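# Place heat sinks on modules of a rotating indexing table

## Task

A rotary indexing table holds still for about the first 60 s. After that it rotates a quarter turn by itself roughly every 30 s, and after its fourth stop it rotates only an eighth of a turn; the scene ends once that last rotation stops. The table carries four power modules. Each one needs a heat sink placed on it while it sits at the front, before the table moves it under the hood. Each heat sink must lie flat on the module's blue thermal pad with its fins facing up and its four corner holes lined up over the module's four studs. The modules must stay in their nests and the pads must stay where they are.

## Robot and tools

ROBOT. There are two arms, left_arm and right_arm. Each has six revolute joints and a parallel two-finger gripper. The bases sit at about (+0.031, +0.281, 0) m for left_arm and (-0.028, -0.351, 0) m for right_arm in the scene frame, with almost no rotation. A two-camera stand is fixed to the floor behind the arms.

FRAMES. The scene frame has its origin at table-top height, midway between the nominal bases. +z points up, +x points out over the table, and left_arm is on the +y side (arm names do not match image sides). Each arm reports its hand pose, velocities and targets in its own base frame. The fixed cameras and the table use the scene frame. Motion offsets are expressed along the current Hand target's own axes. The gripper's fingers point along its +z axis and open and close along its y axis. end_effector_position is the point between the finger pads, about 1 cm behind the fingertips. Reported poses can be off by a few centimetres, more at long reach.

execute_actions(actions, cameras). actions is a list of actions. Each action is a table of up to 15 rows, one row per 1/30 s control step; if the table is shorter, its last row is held for the remaining steps. Every row is a single list of 14 numbers in [-1, 1] covering both arms, even if only one moves, in this order: left dx, dy, dz, rx, ry, rz, opening, then the same seven for right_arm. dx to rz are an offset, not a pose, measured from that arm's Hand target as it was when the action began. Every row counts from that same start, so rows do not add up within an action. The next action starts from the new Hand target, so repeating an offset moves the arm further. The scale is 1.0 = 0.6 m for dx, dy, dz and 1.0 = 180 degrees for rx, ry, rz, which together form one rotation vector. Sending six zeros re-commands the current Hand target. Opening is absolute: +1 is fully open (0.094 m) and -1 is closed. cameras takes a list of names, ["all"] or []. An empty actions list returns all images and the full state.

move(target, speed, blend, opening_speed, grip_force, blocking, cameras). target is one 14-number row with the same layout and scale as above, or a list of up to 15 such rows. Every row is an offset from the Hand targets at the start of the move, not from the previous row. The gripper travels in straight lines and turns the shorter way. The whole move is capped at 10 s. It does not avoid obstacles or the other arm, and a path passing near an arm's own base can flip its shoulder, so route around the base.
- speed: m/s, from 0.002 to 2.9, default 0.25. Rotation is limited to twice this value in rad/s. Give one value or one per target.
- blend: in metres, rounds the corners between listed targets. The default 0 stops at each target.
- opening_speed: how fast the opening changes, in units of the -1..+1 scale per second, at least 0.2. Use it to close gently.
- grip_force: newtons per finger pad, 10 to 50. It stays set until you change it. A lower force closes more slowly.
- blocking=false returns after about 0.5 s while the move continues.
The result ends with a move: line giving the outcome (done, off_target, moving, held, fault) and any limits that acted (paced = the commanded pose was clipped, held = a check withheld steps). done means the arm is at rest within 10 mm and 2 degrees of its target. It does not mean the arm is free of contact.

wait(seconds 0 to 10) lets the scene run with the last commands held; a running move continues during it. stop() brakes a running move, which needs some stopping distance. zoom_image(camera, region [x0, y0, x1, y1] in pixels, at most 504 by 504) enlarges part of that camera's newest image. read_manual gives licence texts only. finished_scene(scene = the current scene number) ends the scene for good.

CAMERAS. cam_head_left and cam_head_right are fixed on the stand. cam_left_wrist and cam_right_wrist ride on the grippers. All images are 896x504, and calibration values are provided. A wrist image can show a slightly earlier moment while its arm is moving.

RESULTS. Each result includes:
- Hand target: the last commanded pose after clipping; the next offsets count from here.
- end_effector_position and end_effector_quat_wxyz.
- Joint positions: the last number is the finger opening in metres.
- Joint velocities: 'within noise' means the arm is still.
- Joint torques: include the arm's own weight and wrap at ±28 N m on joints 1 to 3.
- grip_measured, Tool commands and Motor temperatures.
The gripper often stops short of the Hand target or tilts because of friction and weight. Waiting does not fix this; send the missing distance as a new offset. Commanded orientation is clipped to within 40 degrees of the measured orientation.

GRIPPING. grip_measured uses the same scale as opening. On a hard part under full squeeze it reads up to about 3 mm below the part's width. The force jumps to the limit once the command is well below the reading at first contact. To release, command an opening clearly above grip_measured.

AVOID. Do not drop parts, let go of moving parts, hit or press hard on fixed or heavy things, or let the arms or grippers touch each other; contact between the arms can fail the scene. Anything knocked off the table, or left off it, fails the task. A blocked arm keeps pushing until you command a target back past it. Motor heat: MOTOR HOT appears at 75 °C, at 90 °C the arm folds and goes idle, and at 100 °C it goes limp. Holding loads, stretching out or pushing toward unreachable poses heats the motors. Loose parts may get an occasional small nudge.

Each tool is called as a command line: name --argument value for each argument, lists and objects as JSON in quotes; but a table of rows of numbers goes row by row, as --pt "numbers of a row", without its own name.

## Session

execute_actions --actions '[]'

Scene clock: 0.00 s.
left_arm: end_effector_position=(+0.3014, -0.0317, +0.2828) grip_measured=+1.000 end_effector_quat_wxyz=(+0.599, -0.113, +0.792, -0.027) | right_arm: end_effector_position=(+0.2833, -0.0173, +0.1976) grip_measured=+1.000 end_effector_quat_wxyz=(+0.450, +0.210, +0.856, +0.144)
Joint positions: left_arm=[-0.34 0.756 0.756 -0.312 -0.418 -0.316 0.094] | right_arm=[-0.194 0.774 0.685 -0.515 -0.218 0.402 0.094]
Joint velocities: within noise
Joint torques (N m): no reading
Motor temperatures (°C): left_arm=[26 31 32 27 23 27 27] | right_arm=[26 26 29 28 23 23 23]
Heat: left arm: 32 °C; right arm: 29 °C.
Hand target: left_arm +0.3018, -0.0318, +0.2895; +0.605, -0.114, +0.787, -0.030 | right_arm +0.2839, -0.0174, +0.2014; +0.453, +0.209, +0.854, +0.144
Tool commands: left_gripper/opening=+1.0 right_gripper/opening=+1.0

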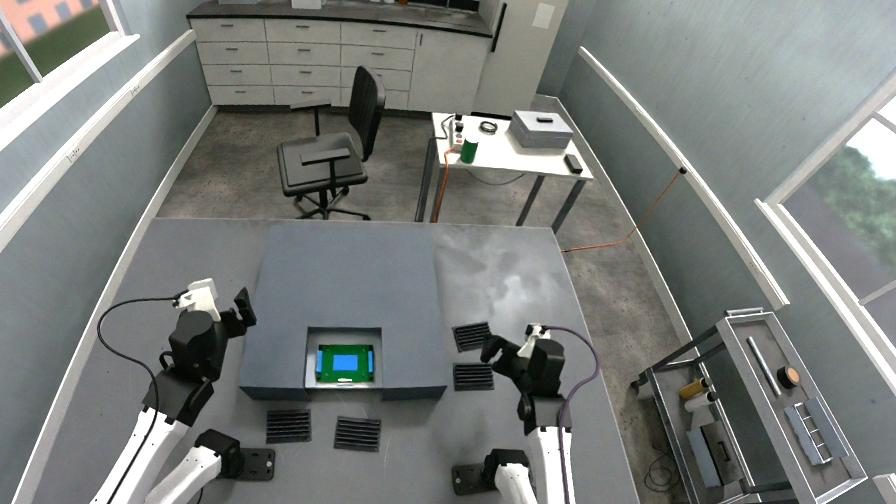

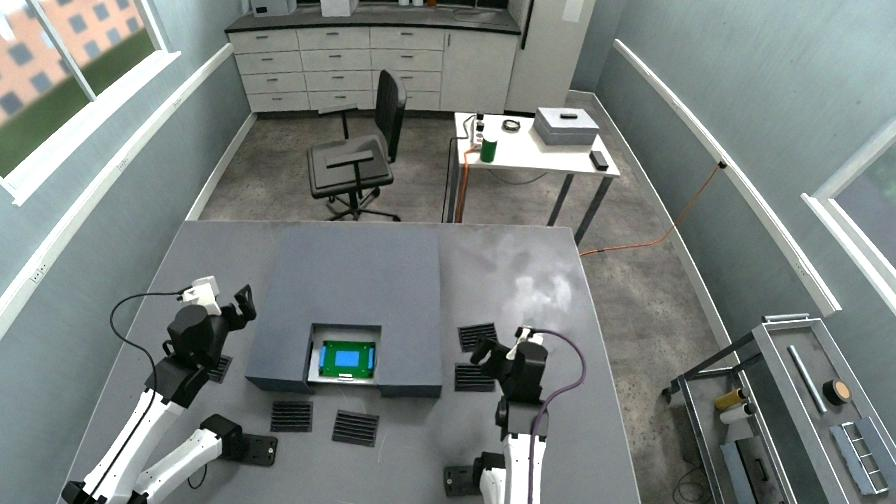

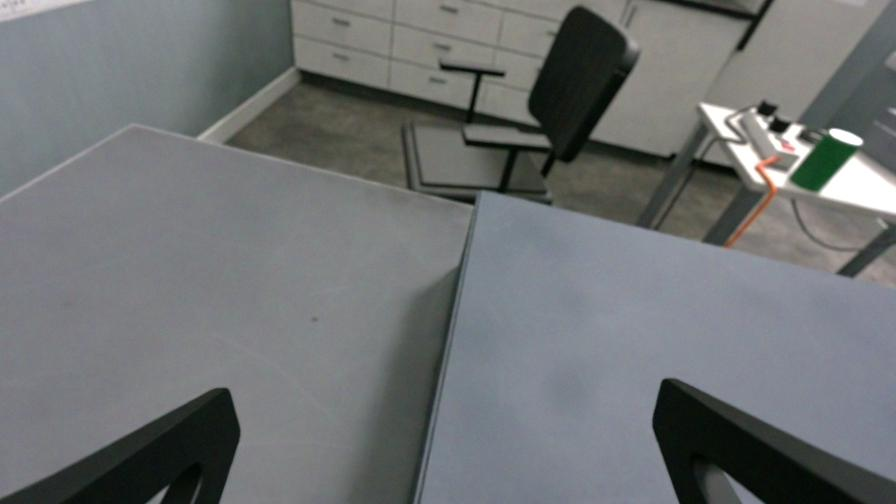

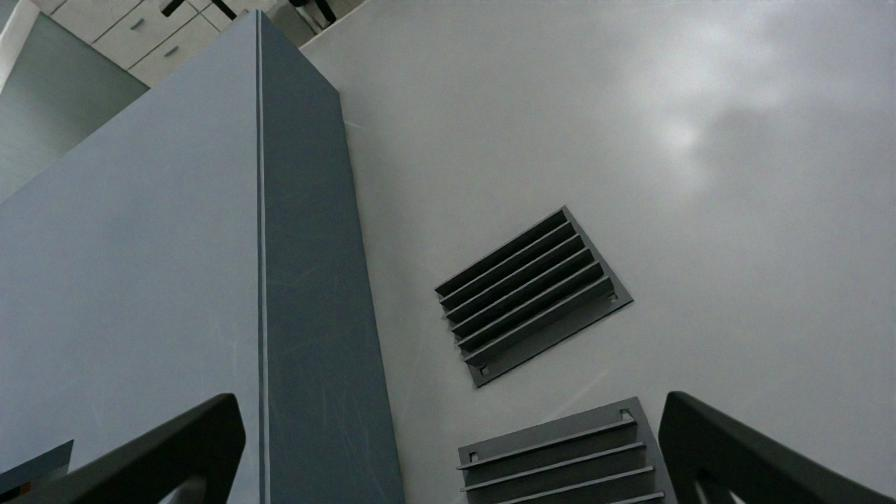

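zoom_image --camera "cam_head_left" --region '[230, 310, 400, 460]'

zoom_image --camera "cam_head_right" --region '[230, 310, 400, 460]'

zoom_image --camera "cam_head_right" --region '[420, 310, 540, 430]'

zoom_image --camera "cam_right_wrist" --region '[420, 180, 700, 504]'

Scaled by 2.965 from the camera's 896x504 image, which has a finer 1280x720 frame.

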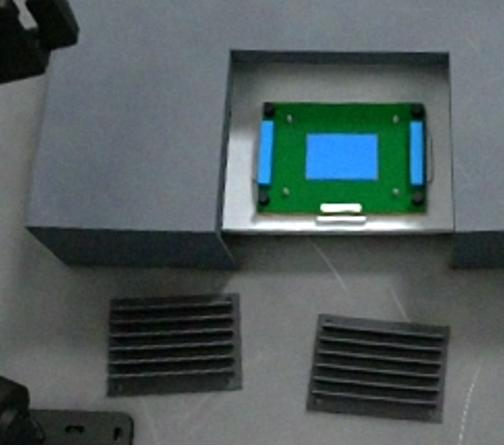

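Scaled by 2.965 from the camera's 896x504 image, which has a finer 1280x720 frame.

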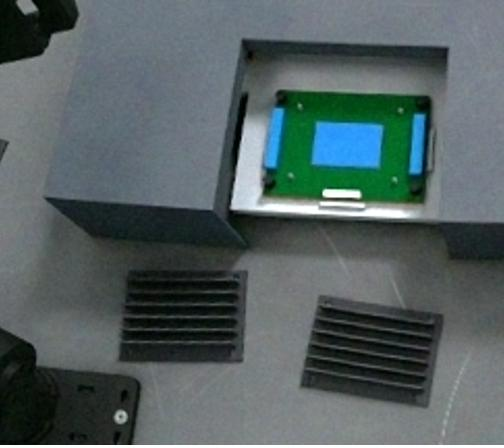

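Scaled by 4.200 from the camera's 896x504 image, which has a finer 1280x720 frame.

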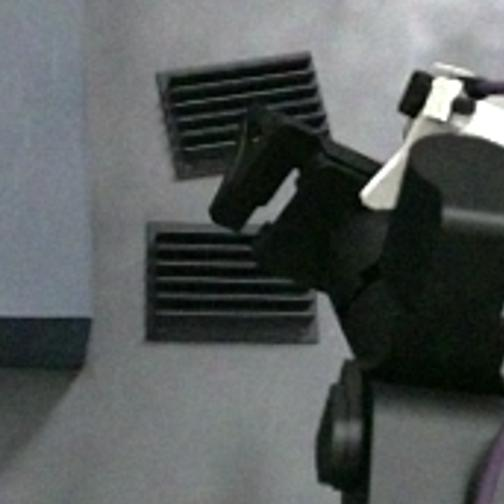

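Scaled by 1.556 from the camera's 896x504 image, which has a finer 1280x720 frame.

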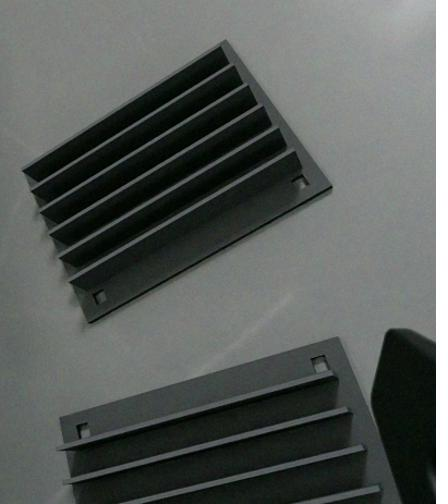

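move --target '[0.379,-0.335,-0.368,0.338,0.338,0.5206,1,0.094,0.029,-0.004,-0.1715,0.3313,-0.59,1]' --speed 0.5 --cameras '["all"]'

Scene clock: 6.67 s.
left_arm: end_effector_position=(+0.0671, -0.2922, +0.1665) grip_measured=+1.000 end_effector_quat_wxyz=(+0.004, +0.735, +0.678, +0.007) | right_arm: end_effector_position=(+0.2534, +0.0255, +0.1660) grip_measured=+1.000 end_effector_quat_wxyz=(-0.003, +0.700, -0.714, -0.006)
Joint positions: left_arm=[-1.354 1.686 1.6 -1.484 -0.016 0.297 0.094] | right_arm=[0.092 1.518 1.425 -1.481 -0.013 -1.46 0.094]
Joint torques (N m): left_arm=[-0.79 -7.15 9.92 0.09 0.21 0.14] | right_arm=[0.36 -5.29 8.13 0.19 0.03 -0.11]
Heat: left arm: 34 °C; right arm: 30 °C.
Hand target: left_arm +0.0638, -0.2964, +0.1703; +0.000, +0.741, +0.672, +0.000 | right_arm +0.2576, +0.0252, +0.1701; +0.000, +0.707, -0.707, +0.000
Off the commanded pose: left_arm 0.007 m, 1 deg | right_arm 0.006 m, 1 deg.
move: done
camera_calibration:
cam_left_wrist: T_world_to_cam=[[-0.996238, 0.0866523, 0.00122204, 0.0899031], [0.079402, 0.90705, 0.413467, 0.228258], [0.0347194, 0.412009, -0.910518, 0.361421], [0, 0, 0, 1]] pos_world=[0.0588924, -0.363741, 0.234593]
cam_right_wrist: T_world_to_cam=[[0.999607, -0.0203811, -0.0192439, -0.248884], [-0.0107396, -0.912613, 0.408684, -0.00387515], [-0.0258917, -0.408317, -0.912473, 0.259135], [0, 0, 0, 1]] pos_world=[0.255454, 0.0972, 0.233248]

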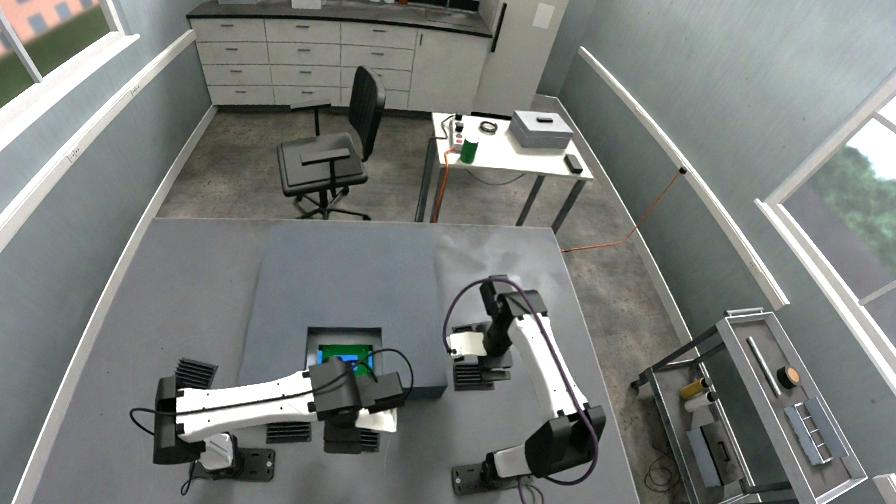

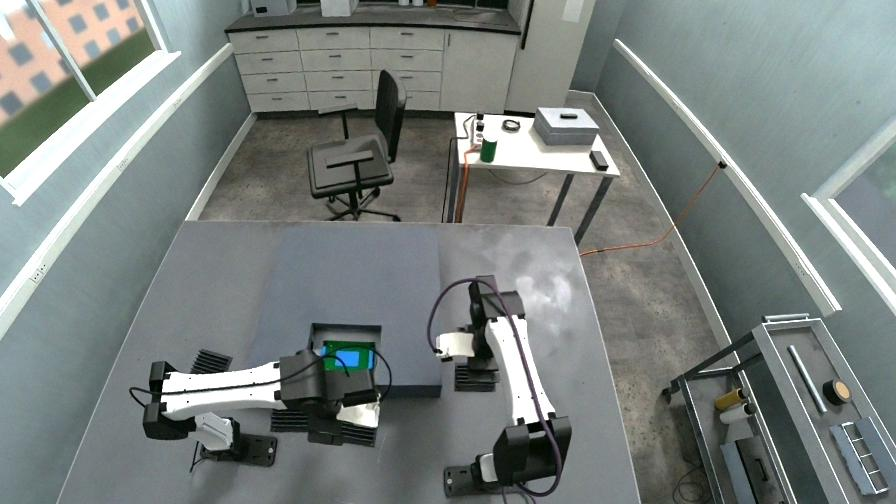

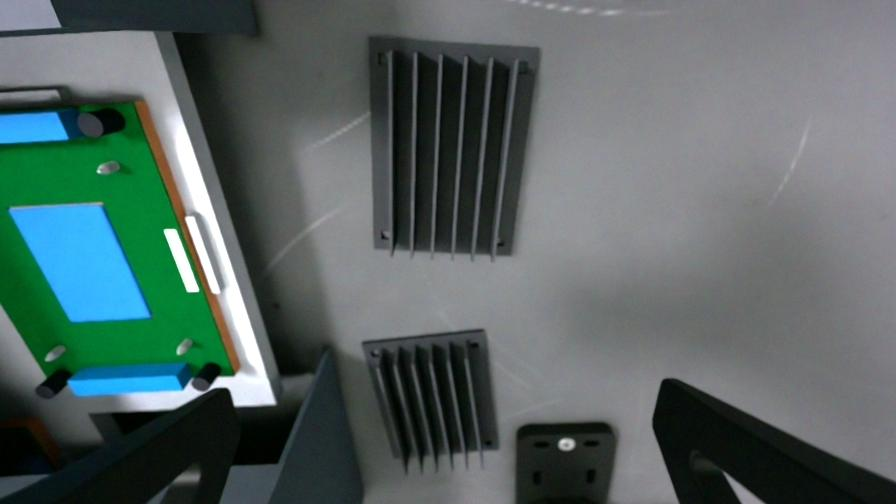

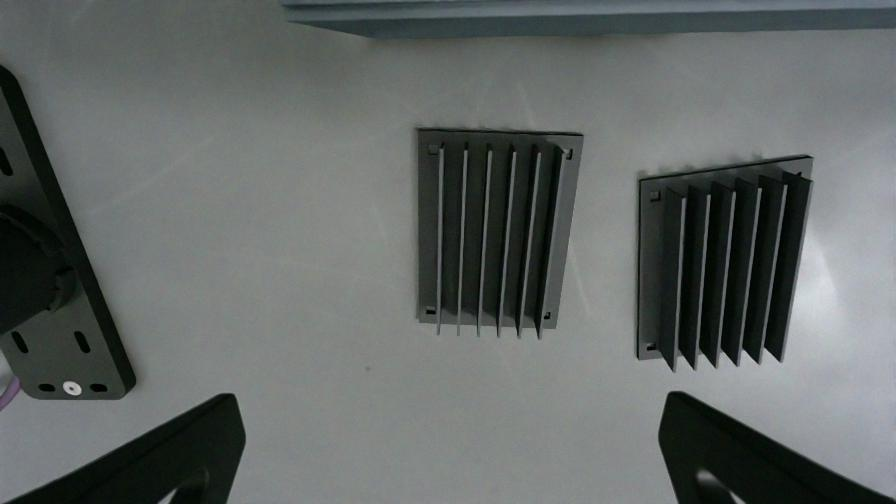

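move --target '[-0.0372,-0.0066,0.2188,0,0,0.0089,1,0.0402,-0.0345,0.2185,0,0,0.015,1]' --speed 0.3 --cameras '["cam_left_wrist","cam_right_wrist","cam_head_right"]'

Scene clock: 9.70 s.
left_arm: end_effector_position=(+0.0619, -0.3173, +0.0454) grip_measured=+1.000 end_effector_quat_wxyz=(+0.007, +0.746, +0.666, +0.005) | right_arm: end_effector_position=(+0.2804, +0.0042, +0.0449) grip_measured=+1.000 end_effector_quat_wxyz=(-0.008, +0.688, -0.726, +0.001)
Joint positions: left_arm=[-1.386 1.806 1.256 -1.014 -0.015 0.298 0.094] | right_arm=[0.01 1.643 1.064 -0.978 -0.009 -1.507 0.094]
Joint torques (N m): left_arm=[-0.8 -8.44 5.64 0.5 0.2 0.05] | right_arm=[-0.53 -6.41 4.64 0.4 0.01 -0.1]
Heat: left arm: 34 °C; right arm: 31 °C.
Hand target: left_arm +0.0577, -0.3184, +0.0391; +0.000, +0.750, +0.661, +0.000 | right_arm +0.2784, +0.0011, +0.0389; +0.000, +0.690, -0.724, +0.000
Off the commanded pose: left_arm 0.008 m, 1 deg | right_arm 0.007 m, 1 deg.
move: done
camera_calibration:
cam_left_wrist: T_world_to_cam=[[-0.992945, 0.118573, 0.000496007, 0.097073], [0.108463, 0.906577, 0.407865, 0.299829], [0.0479119, 0.405041, -0.913042, 0.258844], [0, 0, 0, 1]] pos_world=[0.0514662, -0.388171, 0.113998]
cam_right_wrist: T_world_to_cam=[[0.998456, -0.0555502, -0.000827669, -0.278905], [-0.0502941, -0.910112, 0.411298, 0.0373966], [-0.0236009, -0.410621, -0.911501, 0.139807], [0, 0, 0, 1]] pos_world=[0.283654, 0.0759496, 0.111822]
Images, in order (width x height): cam_head_right 896x504, cam_left_wrist 896x504, cam_right_wrist 896x504.

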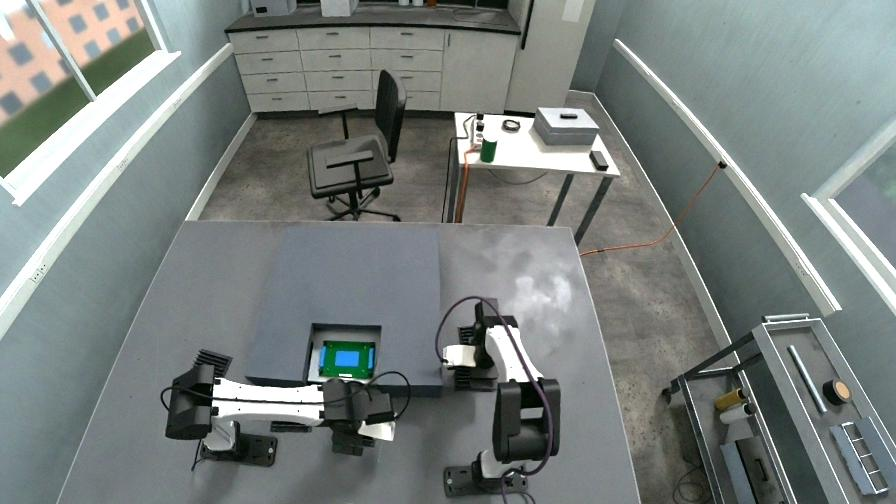

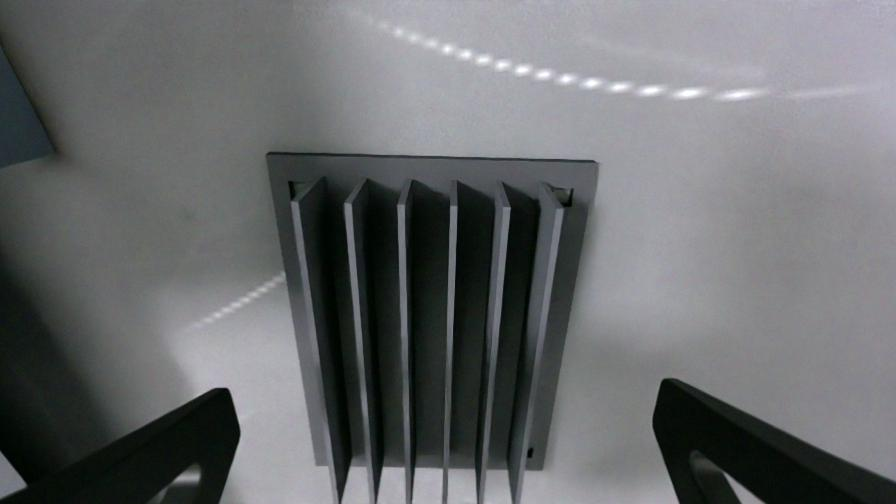

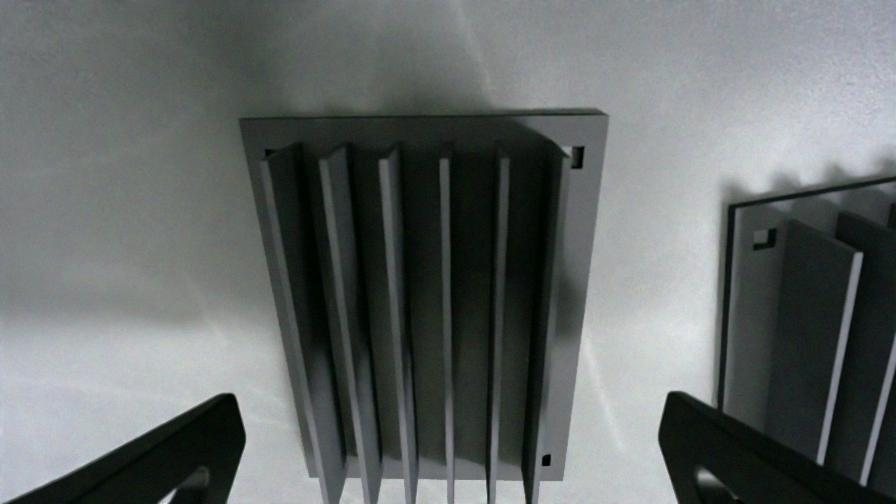

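move --target '[0.0132,0.007,0.0435,0,0,0.0072,1,0.0052,0.01,0.0432,0,0,0,1]' --speed 0.15 --cameras '["cam_left_wrist","cam_right_wrist"]'

Scene clock: 11.83 s.
left_arm: end_effector_position=(+0.0639, -0.3122, +0.0207) grip_measured=+1.000 end_effector_quat_wxyz=(+0.009, +0.755, +0.655, +0.003) | right_arm: end_effector_position=(+0.2752, +0.0015, +0.0192) grip_measured=+1.000 end_effector_quat_wxyz=(-0.008, +0.688, -0.726, +0.002)
Joint positions: left_arm=[-1.377 1.817 1.166 -0.907 -0.015 0.335 0.094] | right_arm=[0 1.662 0.974 -0.868 -0.009 -1.517 0.094]
Joint torques (N m): left_arm=[0.05 -7.91 5.23 0.48 0.21 0.13] | right_arm=[-0.58 -6.2 4.4 0.41 0 -0.1]
Heat: left arm: 34 °C; right arm: 31 °C.
Hand target: left_arm +0.0629, -0.3111, +0.0130; +0.000, +0.758, +0.653, +0.000 | right_arm +0.2724, -0.0017, +0.0131; +0.000, +0.690, -0.724, +0.000
Off the commanded pose: left_arm 0.008 m, 1 deg | right_arm 0.008 m, 1 deg.
move: done
camera_calibration:
cam_left_wrist: T_world_to_cam=[[-0.989146, 0.146926, -0.00148705, 0.107103], [0.133847, 0.905174, 0.403416, 0.303089], [0.0606185, 0.398838, -0.915015, 0.231484], [0, 0, 0, 1]] pos_world=[0.0513405, -0.382409, 0.0896998]
cam_right_wrist: T_world_to_cam=[[0.998501, -0.0547367, 0.000789553, -0.273989], [-0.050214, -0.910063, 0.411418, 0.0452978], [-0.0218011, -0.410841, -0.911447, 0.114697], [0, 0, 0, 1]] pos_world=[0.278353, 0.0733486, 0.0861198]
Images, in order (width x height): cam_left_wrist 896x504, cam_right_wrist 896x504.

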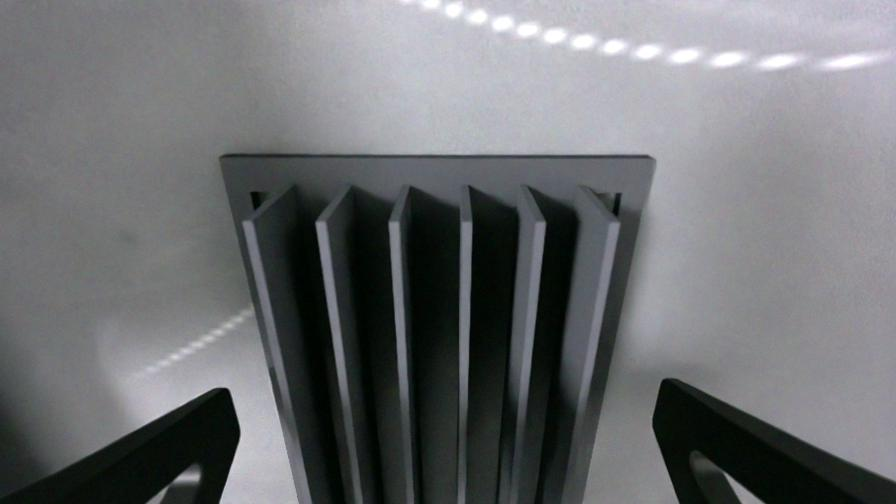

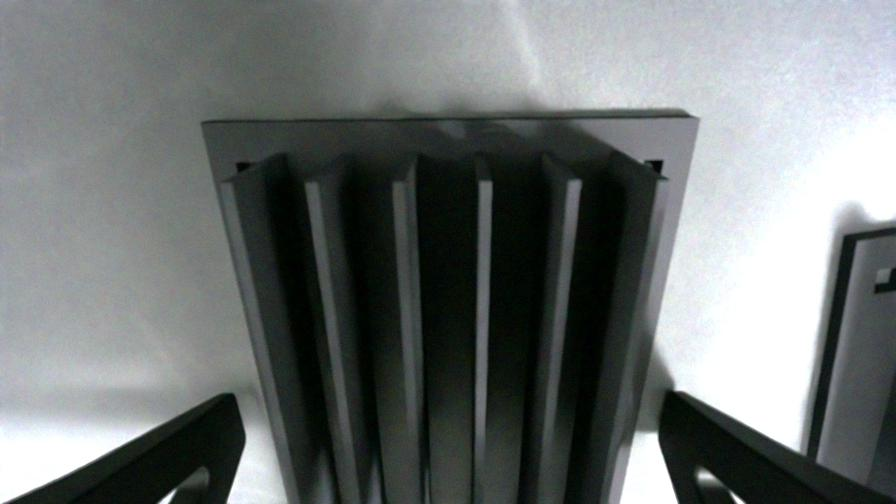

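move --pt "0 0 0.0065 0 0 0 1 0 0 0.0065 0 0 0 1" --pt "0 0 0.0065 0 0 0 0.15 0 0 0.0065 0 0 0 0.15" --pt "0 0 -0.0335 0 0 0 0.15 0 0 -0.0335 0 0 0 0.15" --speed 0.15 --opening_speed 1.0 --cameras '["cam_left_wrist","cam_right_wrist"]'

Scene clock: 15.10 s.
left_arm: end_effector_position=(+0.0636, -0.3049, +0.0212) grip_measured=+0.187 end_effector_quat_wxyz=(-0.004, +0.755, +0.656, +0.011) | right_arm: end_effector_position=(+0.2638, +0.0015, +0.0202) grip_measured=+0.698 end_effector_quat_wxyz=(+0.010, +0.688, -0.725, -0.015)
Joint positions: left_arm=[-1.373 1.817 1.168 -0.939 -0.015 0.338 0.056] | right_arm=[0 1.664 0.98 -0.922 -0.009 -1.518 0.08]
Joint torques (N m): left_arm=[-0.2 -11.02 9.69 -0.06 0.2 0.08] | right_arm=[-0.57 -9.84 7.83 0.05 0 -0.09]
Heat: left arm: 34 °C; right arm: 31 °C.
Hand target: left_arm +0.0629, -0.3111, +0.0331; +0.000, +0.758, +0.653, +0.000 | right_arm +0.2723, -0.0017, +0.0332; +0.000, +0.690, -0.724, +0.000
Off the commanded pose: left_arm 0.013 m, 1 deg | right_arm 0.016 m, 2 deg.
move: off_target (left_arm, right_arm)
camera_calibration:
cam_left_wrist: T_world_to_cam=[[-0.989234, 0.146091, 0.00857022, 0.105244], [0.135609, 0.893094, 0.428944, 0.292032], [0.0550109, 0.425488, -0.90329, 0.237193], [0, 0, 0, 1]] pos_world=[0.0514609, -0.37711, 0.0880866]
cam_right_wrist: T_world_to_cam=[[0.997355, -0.053584, -0.0490997, -0.261175], [-0.0285494, -0.910132, 0.413334, 0.0385532], [-0.0668353, -0.410839, -0.909255, 0.127187], [0, 0, 0, 1]] pos_world=[0.270085, 0.073347, 0.0868864]
Images, in order (width x height): cam_left_wrist 896x504, cam_right_wrist 896x504.

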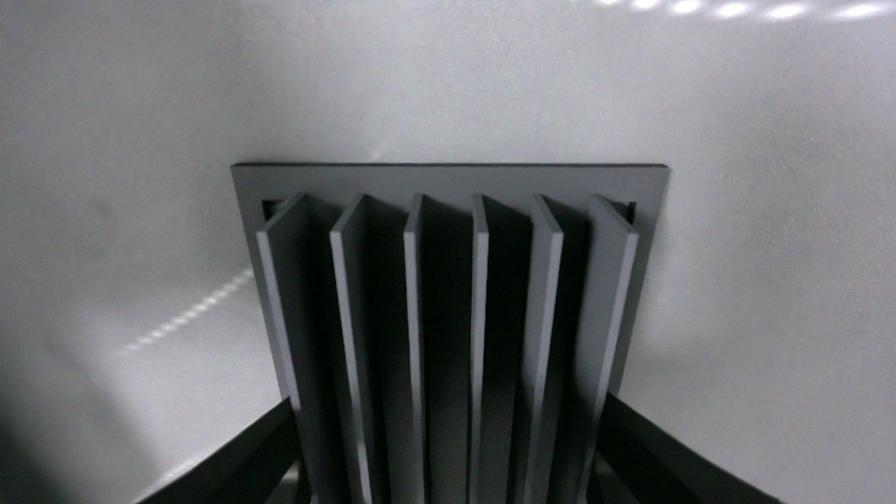

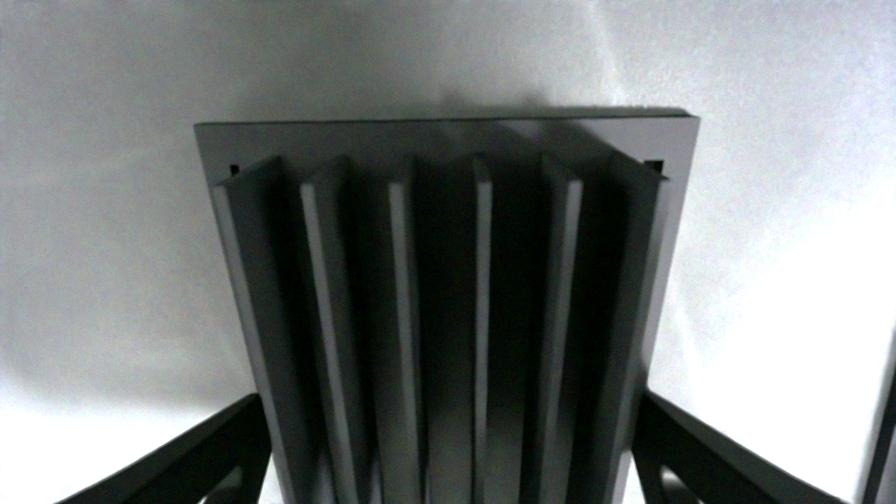

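move --pt "0 0 -0.03 0 0 0 0.15 0 0 0 0 0 0 0.95" --pt "0 0 -0.05 0 0 0 0.15 0 0 0.001 0 0 0 0.95" --pt "0 0 -0.05 0 0 0 0.15 0 0 0.001 0 0 0 0.15" --speed 0.1 --opening_speed 1.0 --cameras '["cam_left_wrist","cam_right_wrist","cam_head_right"]'

Scene clock: 18.57 s.
left_arm: end_effector_position=(+0.0628, -0.3009, +0.0398) grip_measured=+0.187 end_effector_quat_wxyz=(-0.024, +0.755, +0.655, +0.022) | right_arm: end_effector_position=(+0.2638, +0.0014, +0.0226) grip_measured=+0.226 end_effector_quat_wxyz=(+0.011, +0.688, -0.725, -0.016)
Joint positions: left_arm=[-1.373 1.817 1.245 -1.061 -0.015 0.339 0.056] | right_arm=[0 1.662 0.989 -0.934 -0.008 -1.518 0.058]
Joint torques (N m): left_arm=[-0.31 -14.64 10.02 -0.07 0.2 0.09] | right_arm=[-0.54 -9.5 7.09 0.15 0.01 -0.06]
Heat: left arm: 35 °C; right arm: 31 °C.
Hand target: left_arm +0.0629, -0.3110, +0.0631; +0.000, +0.758, +0.653, +0.000 | right_arm +0.2723, -0.0017, +0.0326; +0.000, +0.690, -0.724, +0.000
Off the commanded pose: left_arm 0.025 m, 4 deg | right_arm 0.014 m, 2 deg.
move: off_target (left_arm, right_arm); target 3's new opening was sent with right_arm's hand 0.014 m and 2 deg from that target
camera_calibration:
cam_left_wrist: T_world_to_cam=[[-0.989039, 0.145736, 0.0237396, 0.102961], [0.139879, 0.873256, 0.466753, 0.27281], [0.047292, 0.464957, -0.884069, 0.263939], [0, 0, 0, 1]] pos_world=[0.0511903, -0.375958, 0.103561]
cam_right_wrist: T_world_to_cam=[[0.99724, -0.0536436, -0.0513365, -0.261028], [-0.0276257, -0.909826, 0.41407, 0.0371374], [-0.0689195, -0.411509, -0.908796, 0.129916], [0, 0, 0, 1]] pos_world=[0.270287, 0.0732476, 0.0892891]
Images, in order (width x height): cam_head_right 896x504, cam_left_wrist 896x504, cam_right_wrist 896x504.

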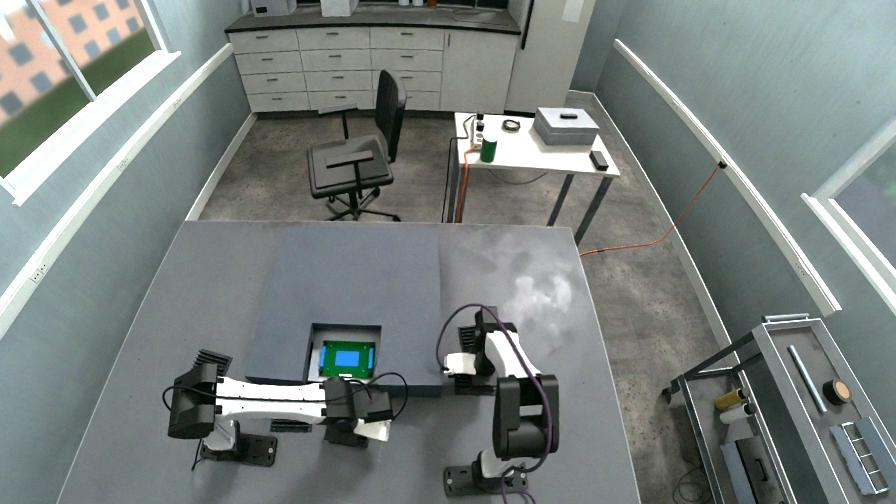

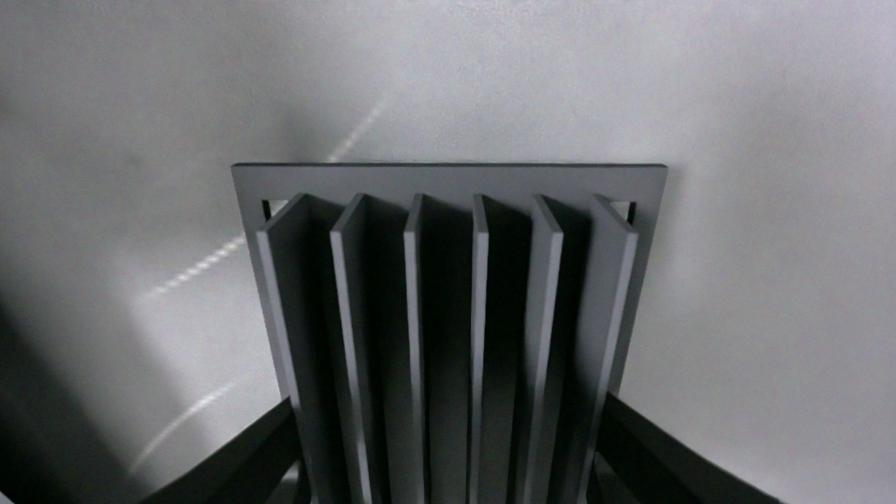

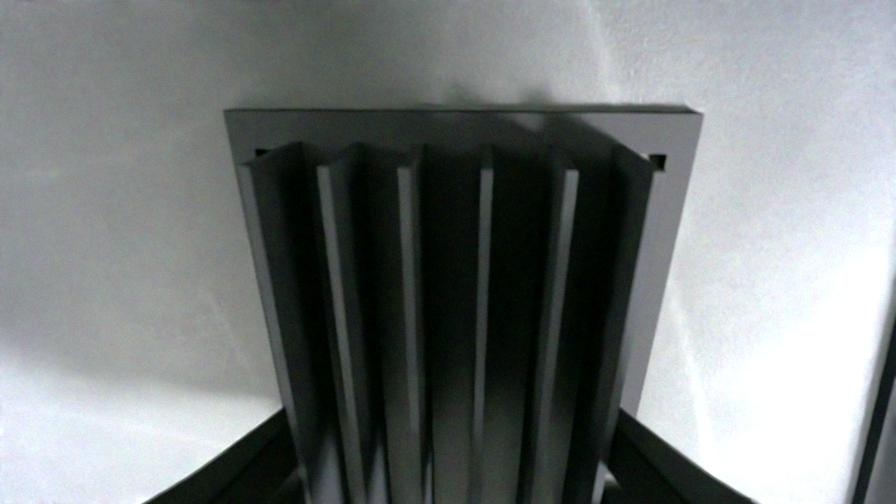

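move --pt "0 0 -0.17 0 0 0 0.15 0 0 -0.08 0 0 0 0.15" --pt "0.082 0.282 -0.17 0 0 -0.047 0.15 0 0 -0.15 0 0 0 0.15" --speed 0.25 --blend '[0.03,0]' --cameras '["cam_left_wrist","cam_right_wrist","cam_head_right","cam_head_left"]'

Scene clock: 20.87 s.
left_arm: end_effector_position=(+0.2374, -0.2827, +0.1602) grip_measured=+0.187 end_effector_quat_wxyz=(-0.002, +0.701, +0.713, +0.003) | right_arm: end_effector_position=(+0.2667, +0.0014, +0.1065) grip_measured=+0.226 end_effector_quat_wxyz=(+0.015, +0.688, -0.725, -0.019)
Joint positions: left_arm=[-0.875 1.973 1.939 -1.541 -0.006 0.679 0.056] | right_arm=[0 1.599 1.267 -1.287 -0.008 -1.518 0.058]
Joint torques (N m): left_arm=[-0.75 -10.33 10.43 0.09 0.14 0.12] | right_arm=[-0.58 -10.4 8.51 0.07 -0.01 -0.08]
Heat: left arm: 35 °C; right arm: 32 °C.
Hand target: left_arm +0.2375, -0.2873, +0.1652; +0.000, +0.707, +0.707, +0.000 | right_arm +0.2723, -0.0017, +0.1226; -0.001, +0.690, -0.724, +0.000
Off the commanded pose: left_arm 0.007 m, 1 deg | right_arm 0.017 m, 3 deg.
joint sent to its limit (left arm) — joint 4 (wrist pitch), lower limit. The joint targets still meet the commanded pose.
move: off_target (right_arm)
camera_calibration:
cam_left_wrist: T_world_to_cam=[[-0.99984, -0.0109283, 0.0141847, 0.229974], [-0.0040373, 0.909349, 0.416015, 0.228782], [-0.0174452, 0.415891, -0.909247, 0.359141], [0, 0, 0, 1]] pos_world=[0.237126, -0.354893, 0.228109]
cam_right_wrist: T_world_to_cam=[[0.996612, -0.0536117, -0.0623771, -0.258341], [-0.0230083, -0.909822, 0.414361, 0.00121891], [-0.0789666, -0.411522, -0.907972, 0.208953], [0, 0, 0, 1]] pos_world=[0.273994, 0.0732475, 0.173104]

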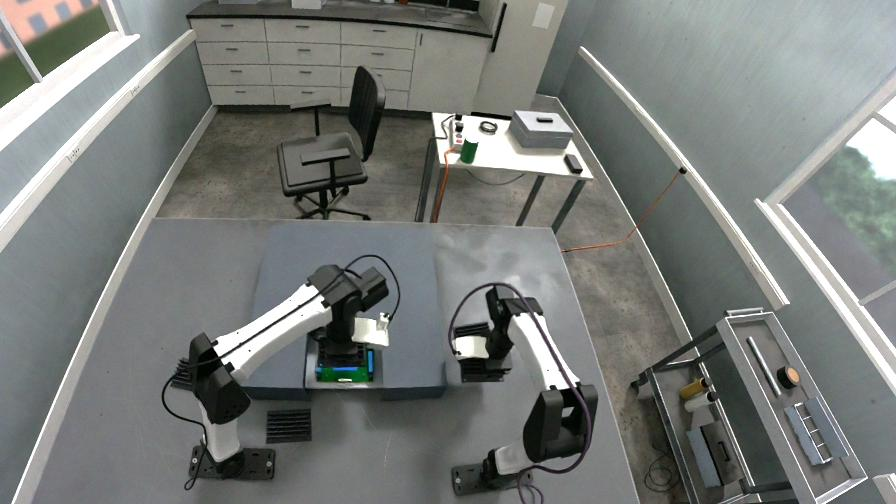

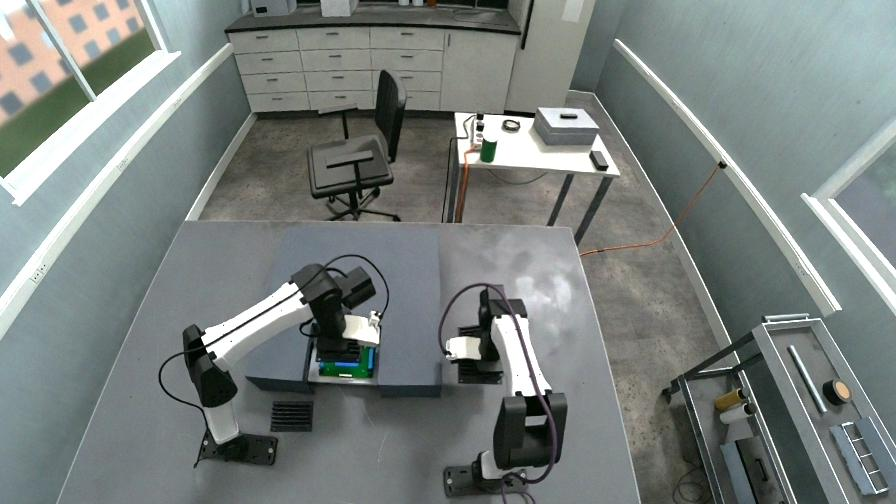

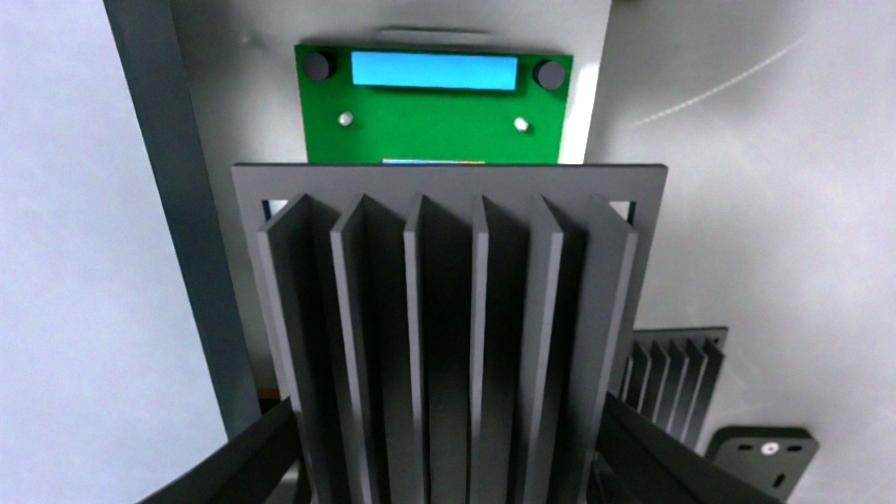

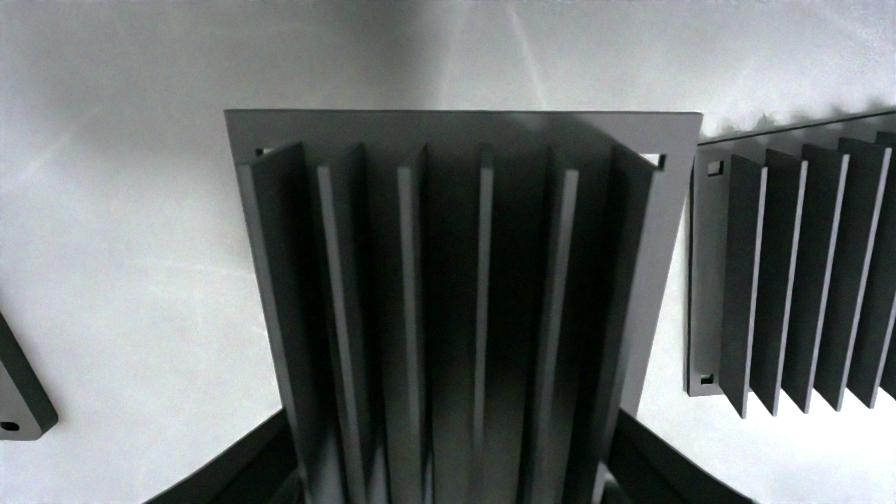

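move --target '[-0.0078,0.0092,0.13,0,0,0.0111,0.15,0,0,0,0,0,0,0.15]' --speed 0.15 --cameras '["cam_left_wrist"]'

zoom_image --camera "cam_left_wrist" --region '[200, 60, 704, 300]'

Scene clock: 23.00 s.
left_arm: end_effector_position=(+0.2432, -0.2897, +0.0921) grip_measured=+0.187 end_effector_quat_wxyz=(+0.001, +0.715, +0.699, +0.003) | right_arm: end_effector_position=(+0.2666, +0.0014, +0.1065) grip_measured=+0.226 end_effector_quat_wxyz=(+0.015, +0.688, -0.725, -0.020)
Joint positions: left_arm=[-0.875 1.984 1.683 -1.268 -0.006 0.718 0.056] | right_arm=[0 1.599 1.267 -1.287 -0.008 -1.518 0.058]
Joint torques (N m): left_arm=[-0.54 -11 6.12 0.38 0.14 0.1] | right_arm=[-0.51 -10.45 8.58 0.04 0.01 -0.08]
Heat: left arm: 35 °C; right arm: 32 °C.
Hand target: left_arm +0.2430, -0.2921, +0.0871; +0.000, +0.720, +0.694, +0.000 | right_arm +0.2722, -0.0017, +0.1226; +0.000, +0.690, -0.724, +0.000
Off the commanded pose: left_arm 0.005 m, 1 deg | right_arm 0.017 m, 3 deg.
move: off_target (right_arm)
camera_calibration:
cam_left_wrist: T_world_to_cam=[[-0.999553, 0.0280232, 0.0104641, 0.248221], [0.0298452, 0.910701, 0.411986, 0.255995], [0.00201547, 0.412114, -0.91113, 0.294658], [0, 0, 0, 1]] pos_world=[0.239876, -0.361523, 0.160408]
Images, in order (width x height): cam_left_wrist 896x504.

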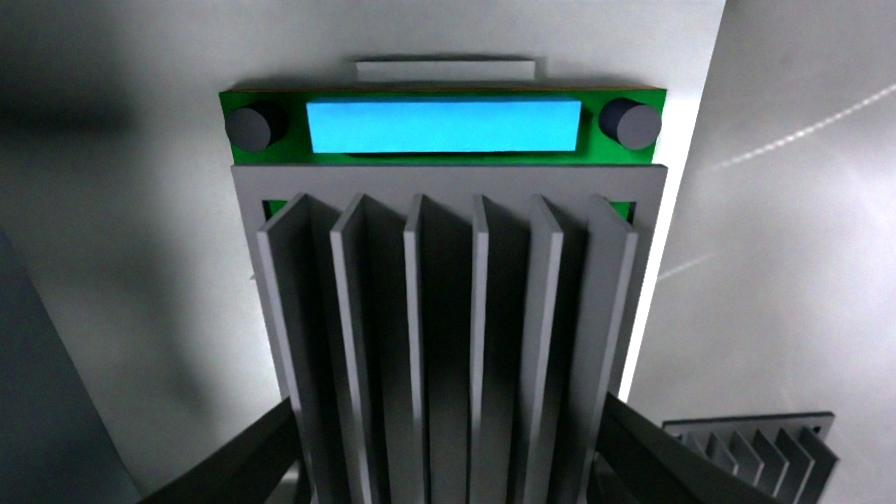

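Scaled by 1.000.

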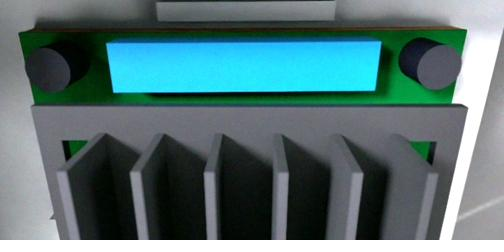

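move --target '[0.0075,0.001,0.0168,0,0,-0.0028,0.15,0,0,0,0,0,0,0.15]' --speed 0.15 --cameras '["cam_left_wrist"]'

zoom_image --camera "cam_left_wrist" --region '[200, 100, 450, 260]'

zoom_image --camera "cam_left_wrist" --region '[450, 100, 700, 260]'

Scene clock: 25.10 s.
left_arm: end_effector_position=(+0.2421, -0.2883, +0.0805) grip_measured=+0.187 end_effector_quat_wxyz=(+0.000, +0.715, +0.699, +0.003) | right_arm: end_effector_position=(+0.2666, +0.0014, +0.1065) grip_measured=+0.226 end_effector_quat_wxyz=(+0.015, +0.688, -0.725, -0.020)
Joint positions: left_arm=[-0.875 1.984 1.637 -1.225 -0.006 0.718 0.056] | right_arm=[0 1.599 1.267 -1.287 -0.008 -1.518 0.058]
Joint torques (N m): left_arm=[0.2 -11.73 5.59 0.41 0.15 0.12] | right_arm=[-0.5 -10.41 8.5 0.06 0.01 -0.06]
Heat: left arm: 35 °C; right arm: 33 °C.
Hand target: left_arm +0.2438, -0.2876, +0.0770; +0.000, +0.717, +0.698, +0.000 | right_arm +0.2722, -0.0017, +0.1226; +0.000, +0.690, -0.724, +0.000
Off the commanded pose: left_arm 0.004 m, 0 deg | right_arm 0.017 m, 3 deg.
move: off_target (right_arm)
camera_calibration:
cam_left_wrist: T_world_to_cam=[[-0.999518, 0.028421, 0.0124829, 0.247153], [0.0310388, 0.909743, 0.41401, 0.258868], [0.000410323, 0.414198, -0.910187, 0.284412], [0, 0, 0, 1]] pos_world=[0.238882, -0.36033, 0.148608]
Images, in order (width x height): cam_left_wrist 896x504.

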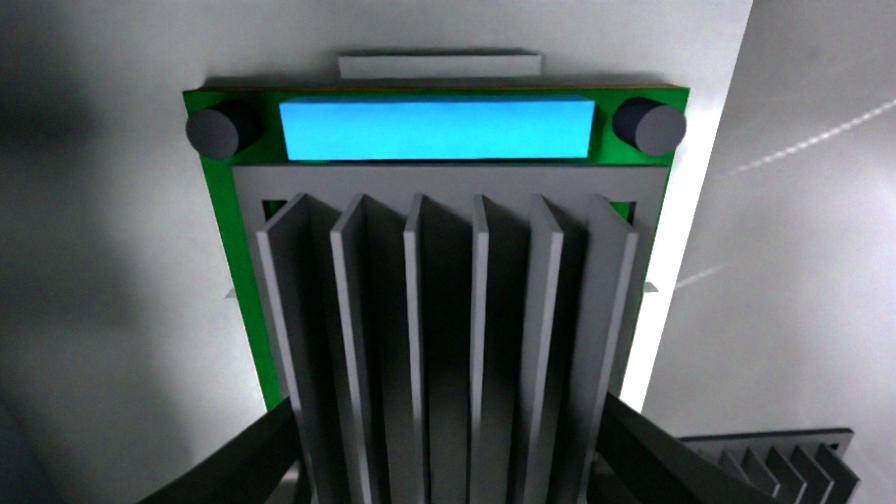

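Scaled by 2.016 from the camera's 896x504 image, which has a finer 1280x720 frame.

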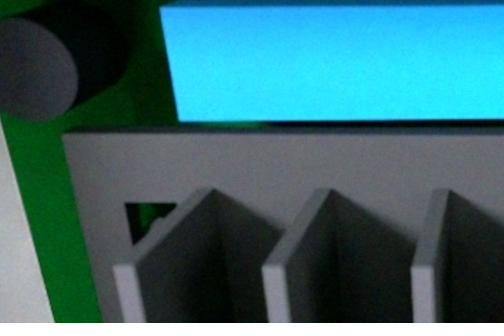

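Scaled by 2.016 from the camera's 896x504 image, which has a finer 1280x720 frame.

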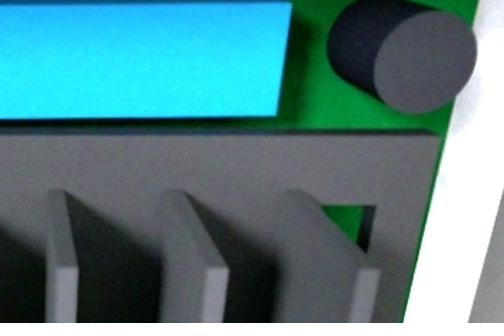

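zoom_image --camera "cam_left_wrist" --region '[245, 185, 315, 245]'

zoom_image --camera "cam_left_wrist" --region '[590, 185, 660, 245]'

Scaled by 7.200 from the camera's 896x504 image, which has a finer 1280x720 frame.

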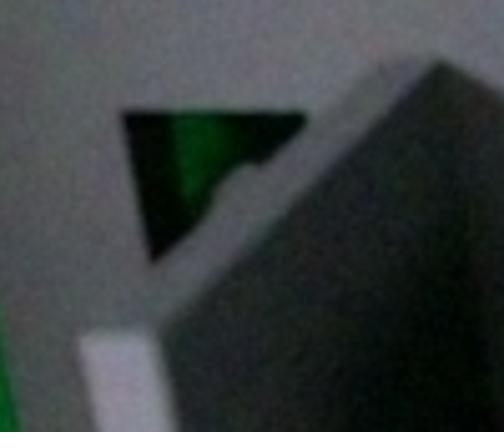

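Scaled by 7.200 from the camera's 896x504 image, which has a finer 1280x720 frame.

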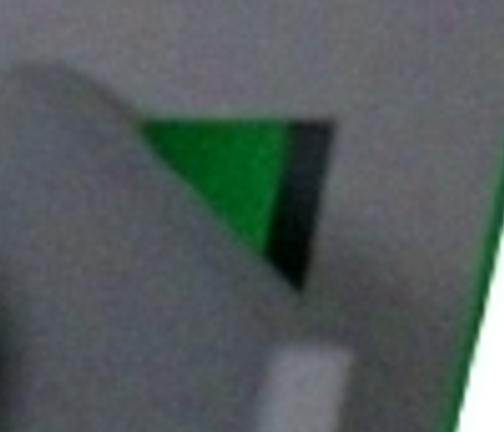

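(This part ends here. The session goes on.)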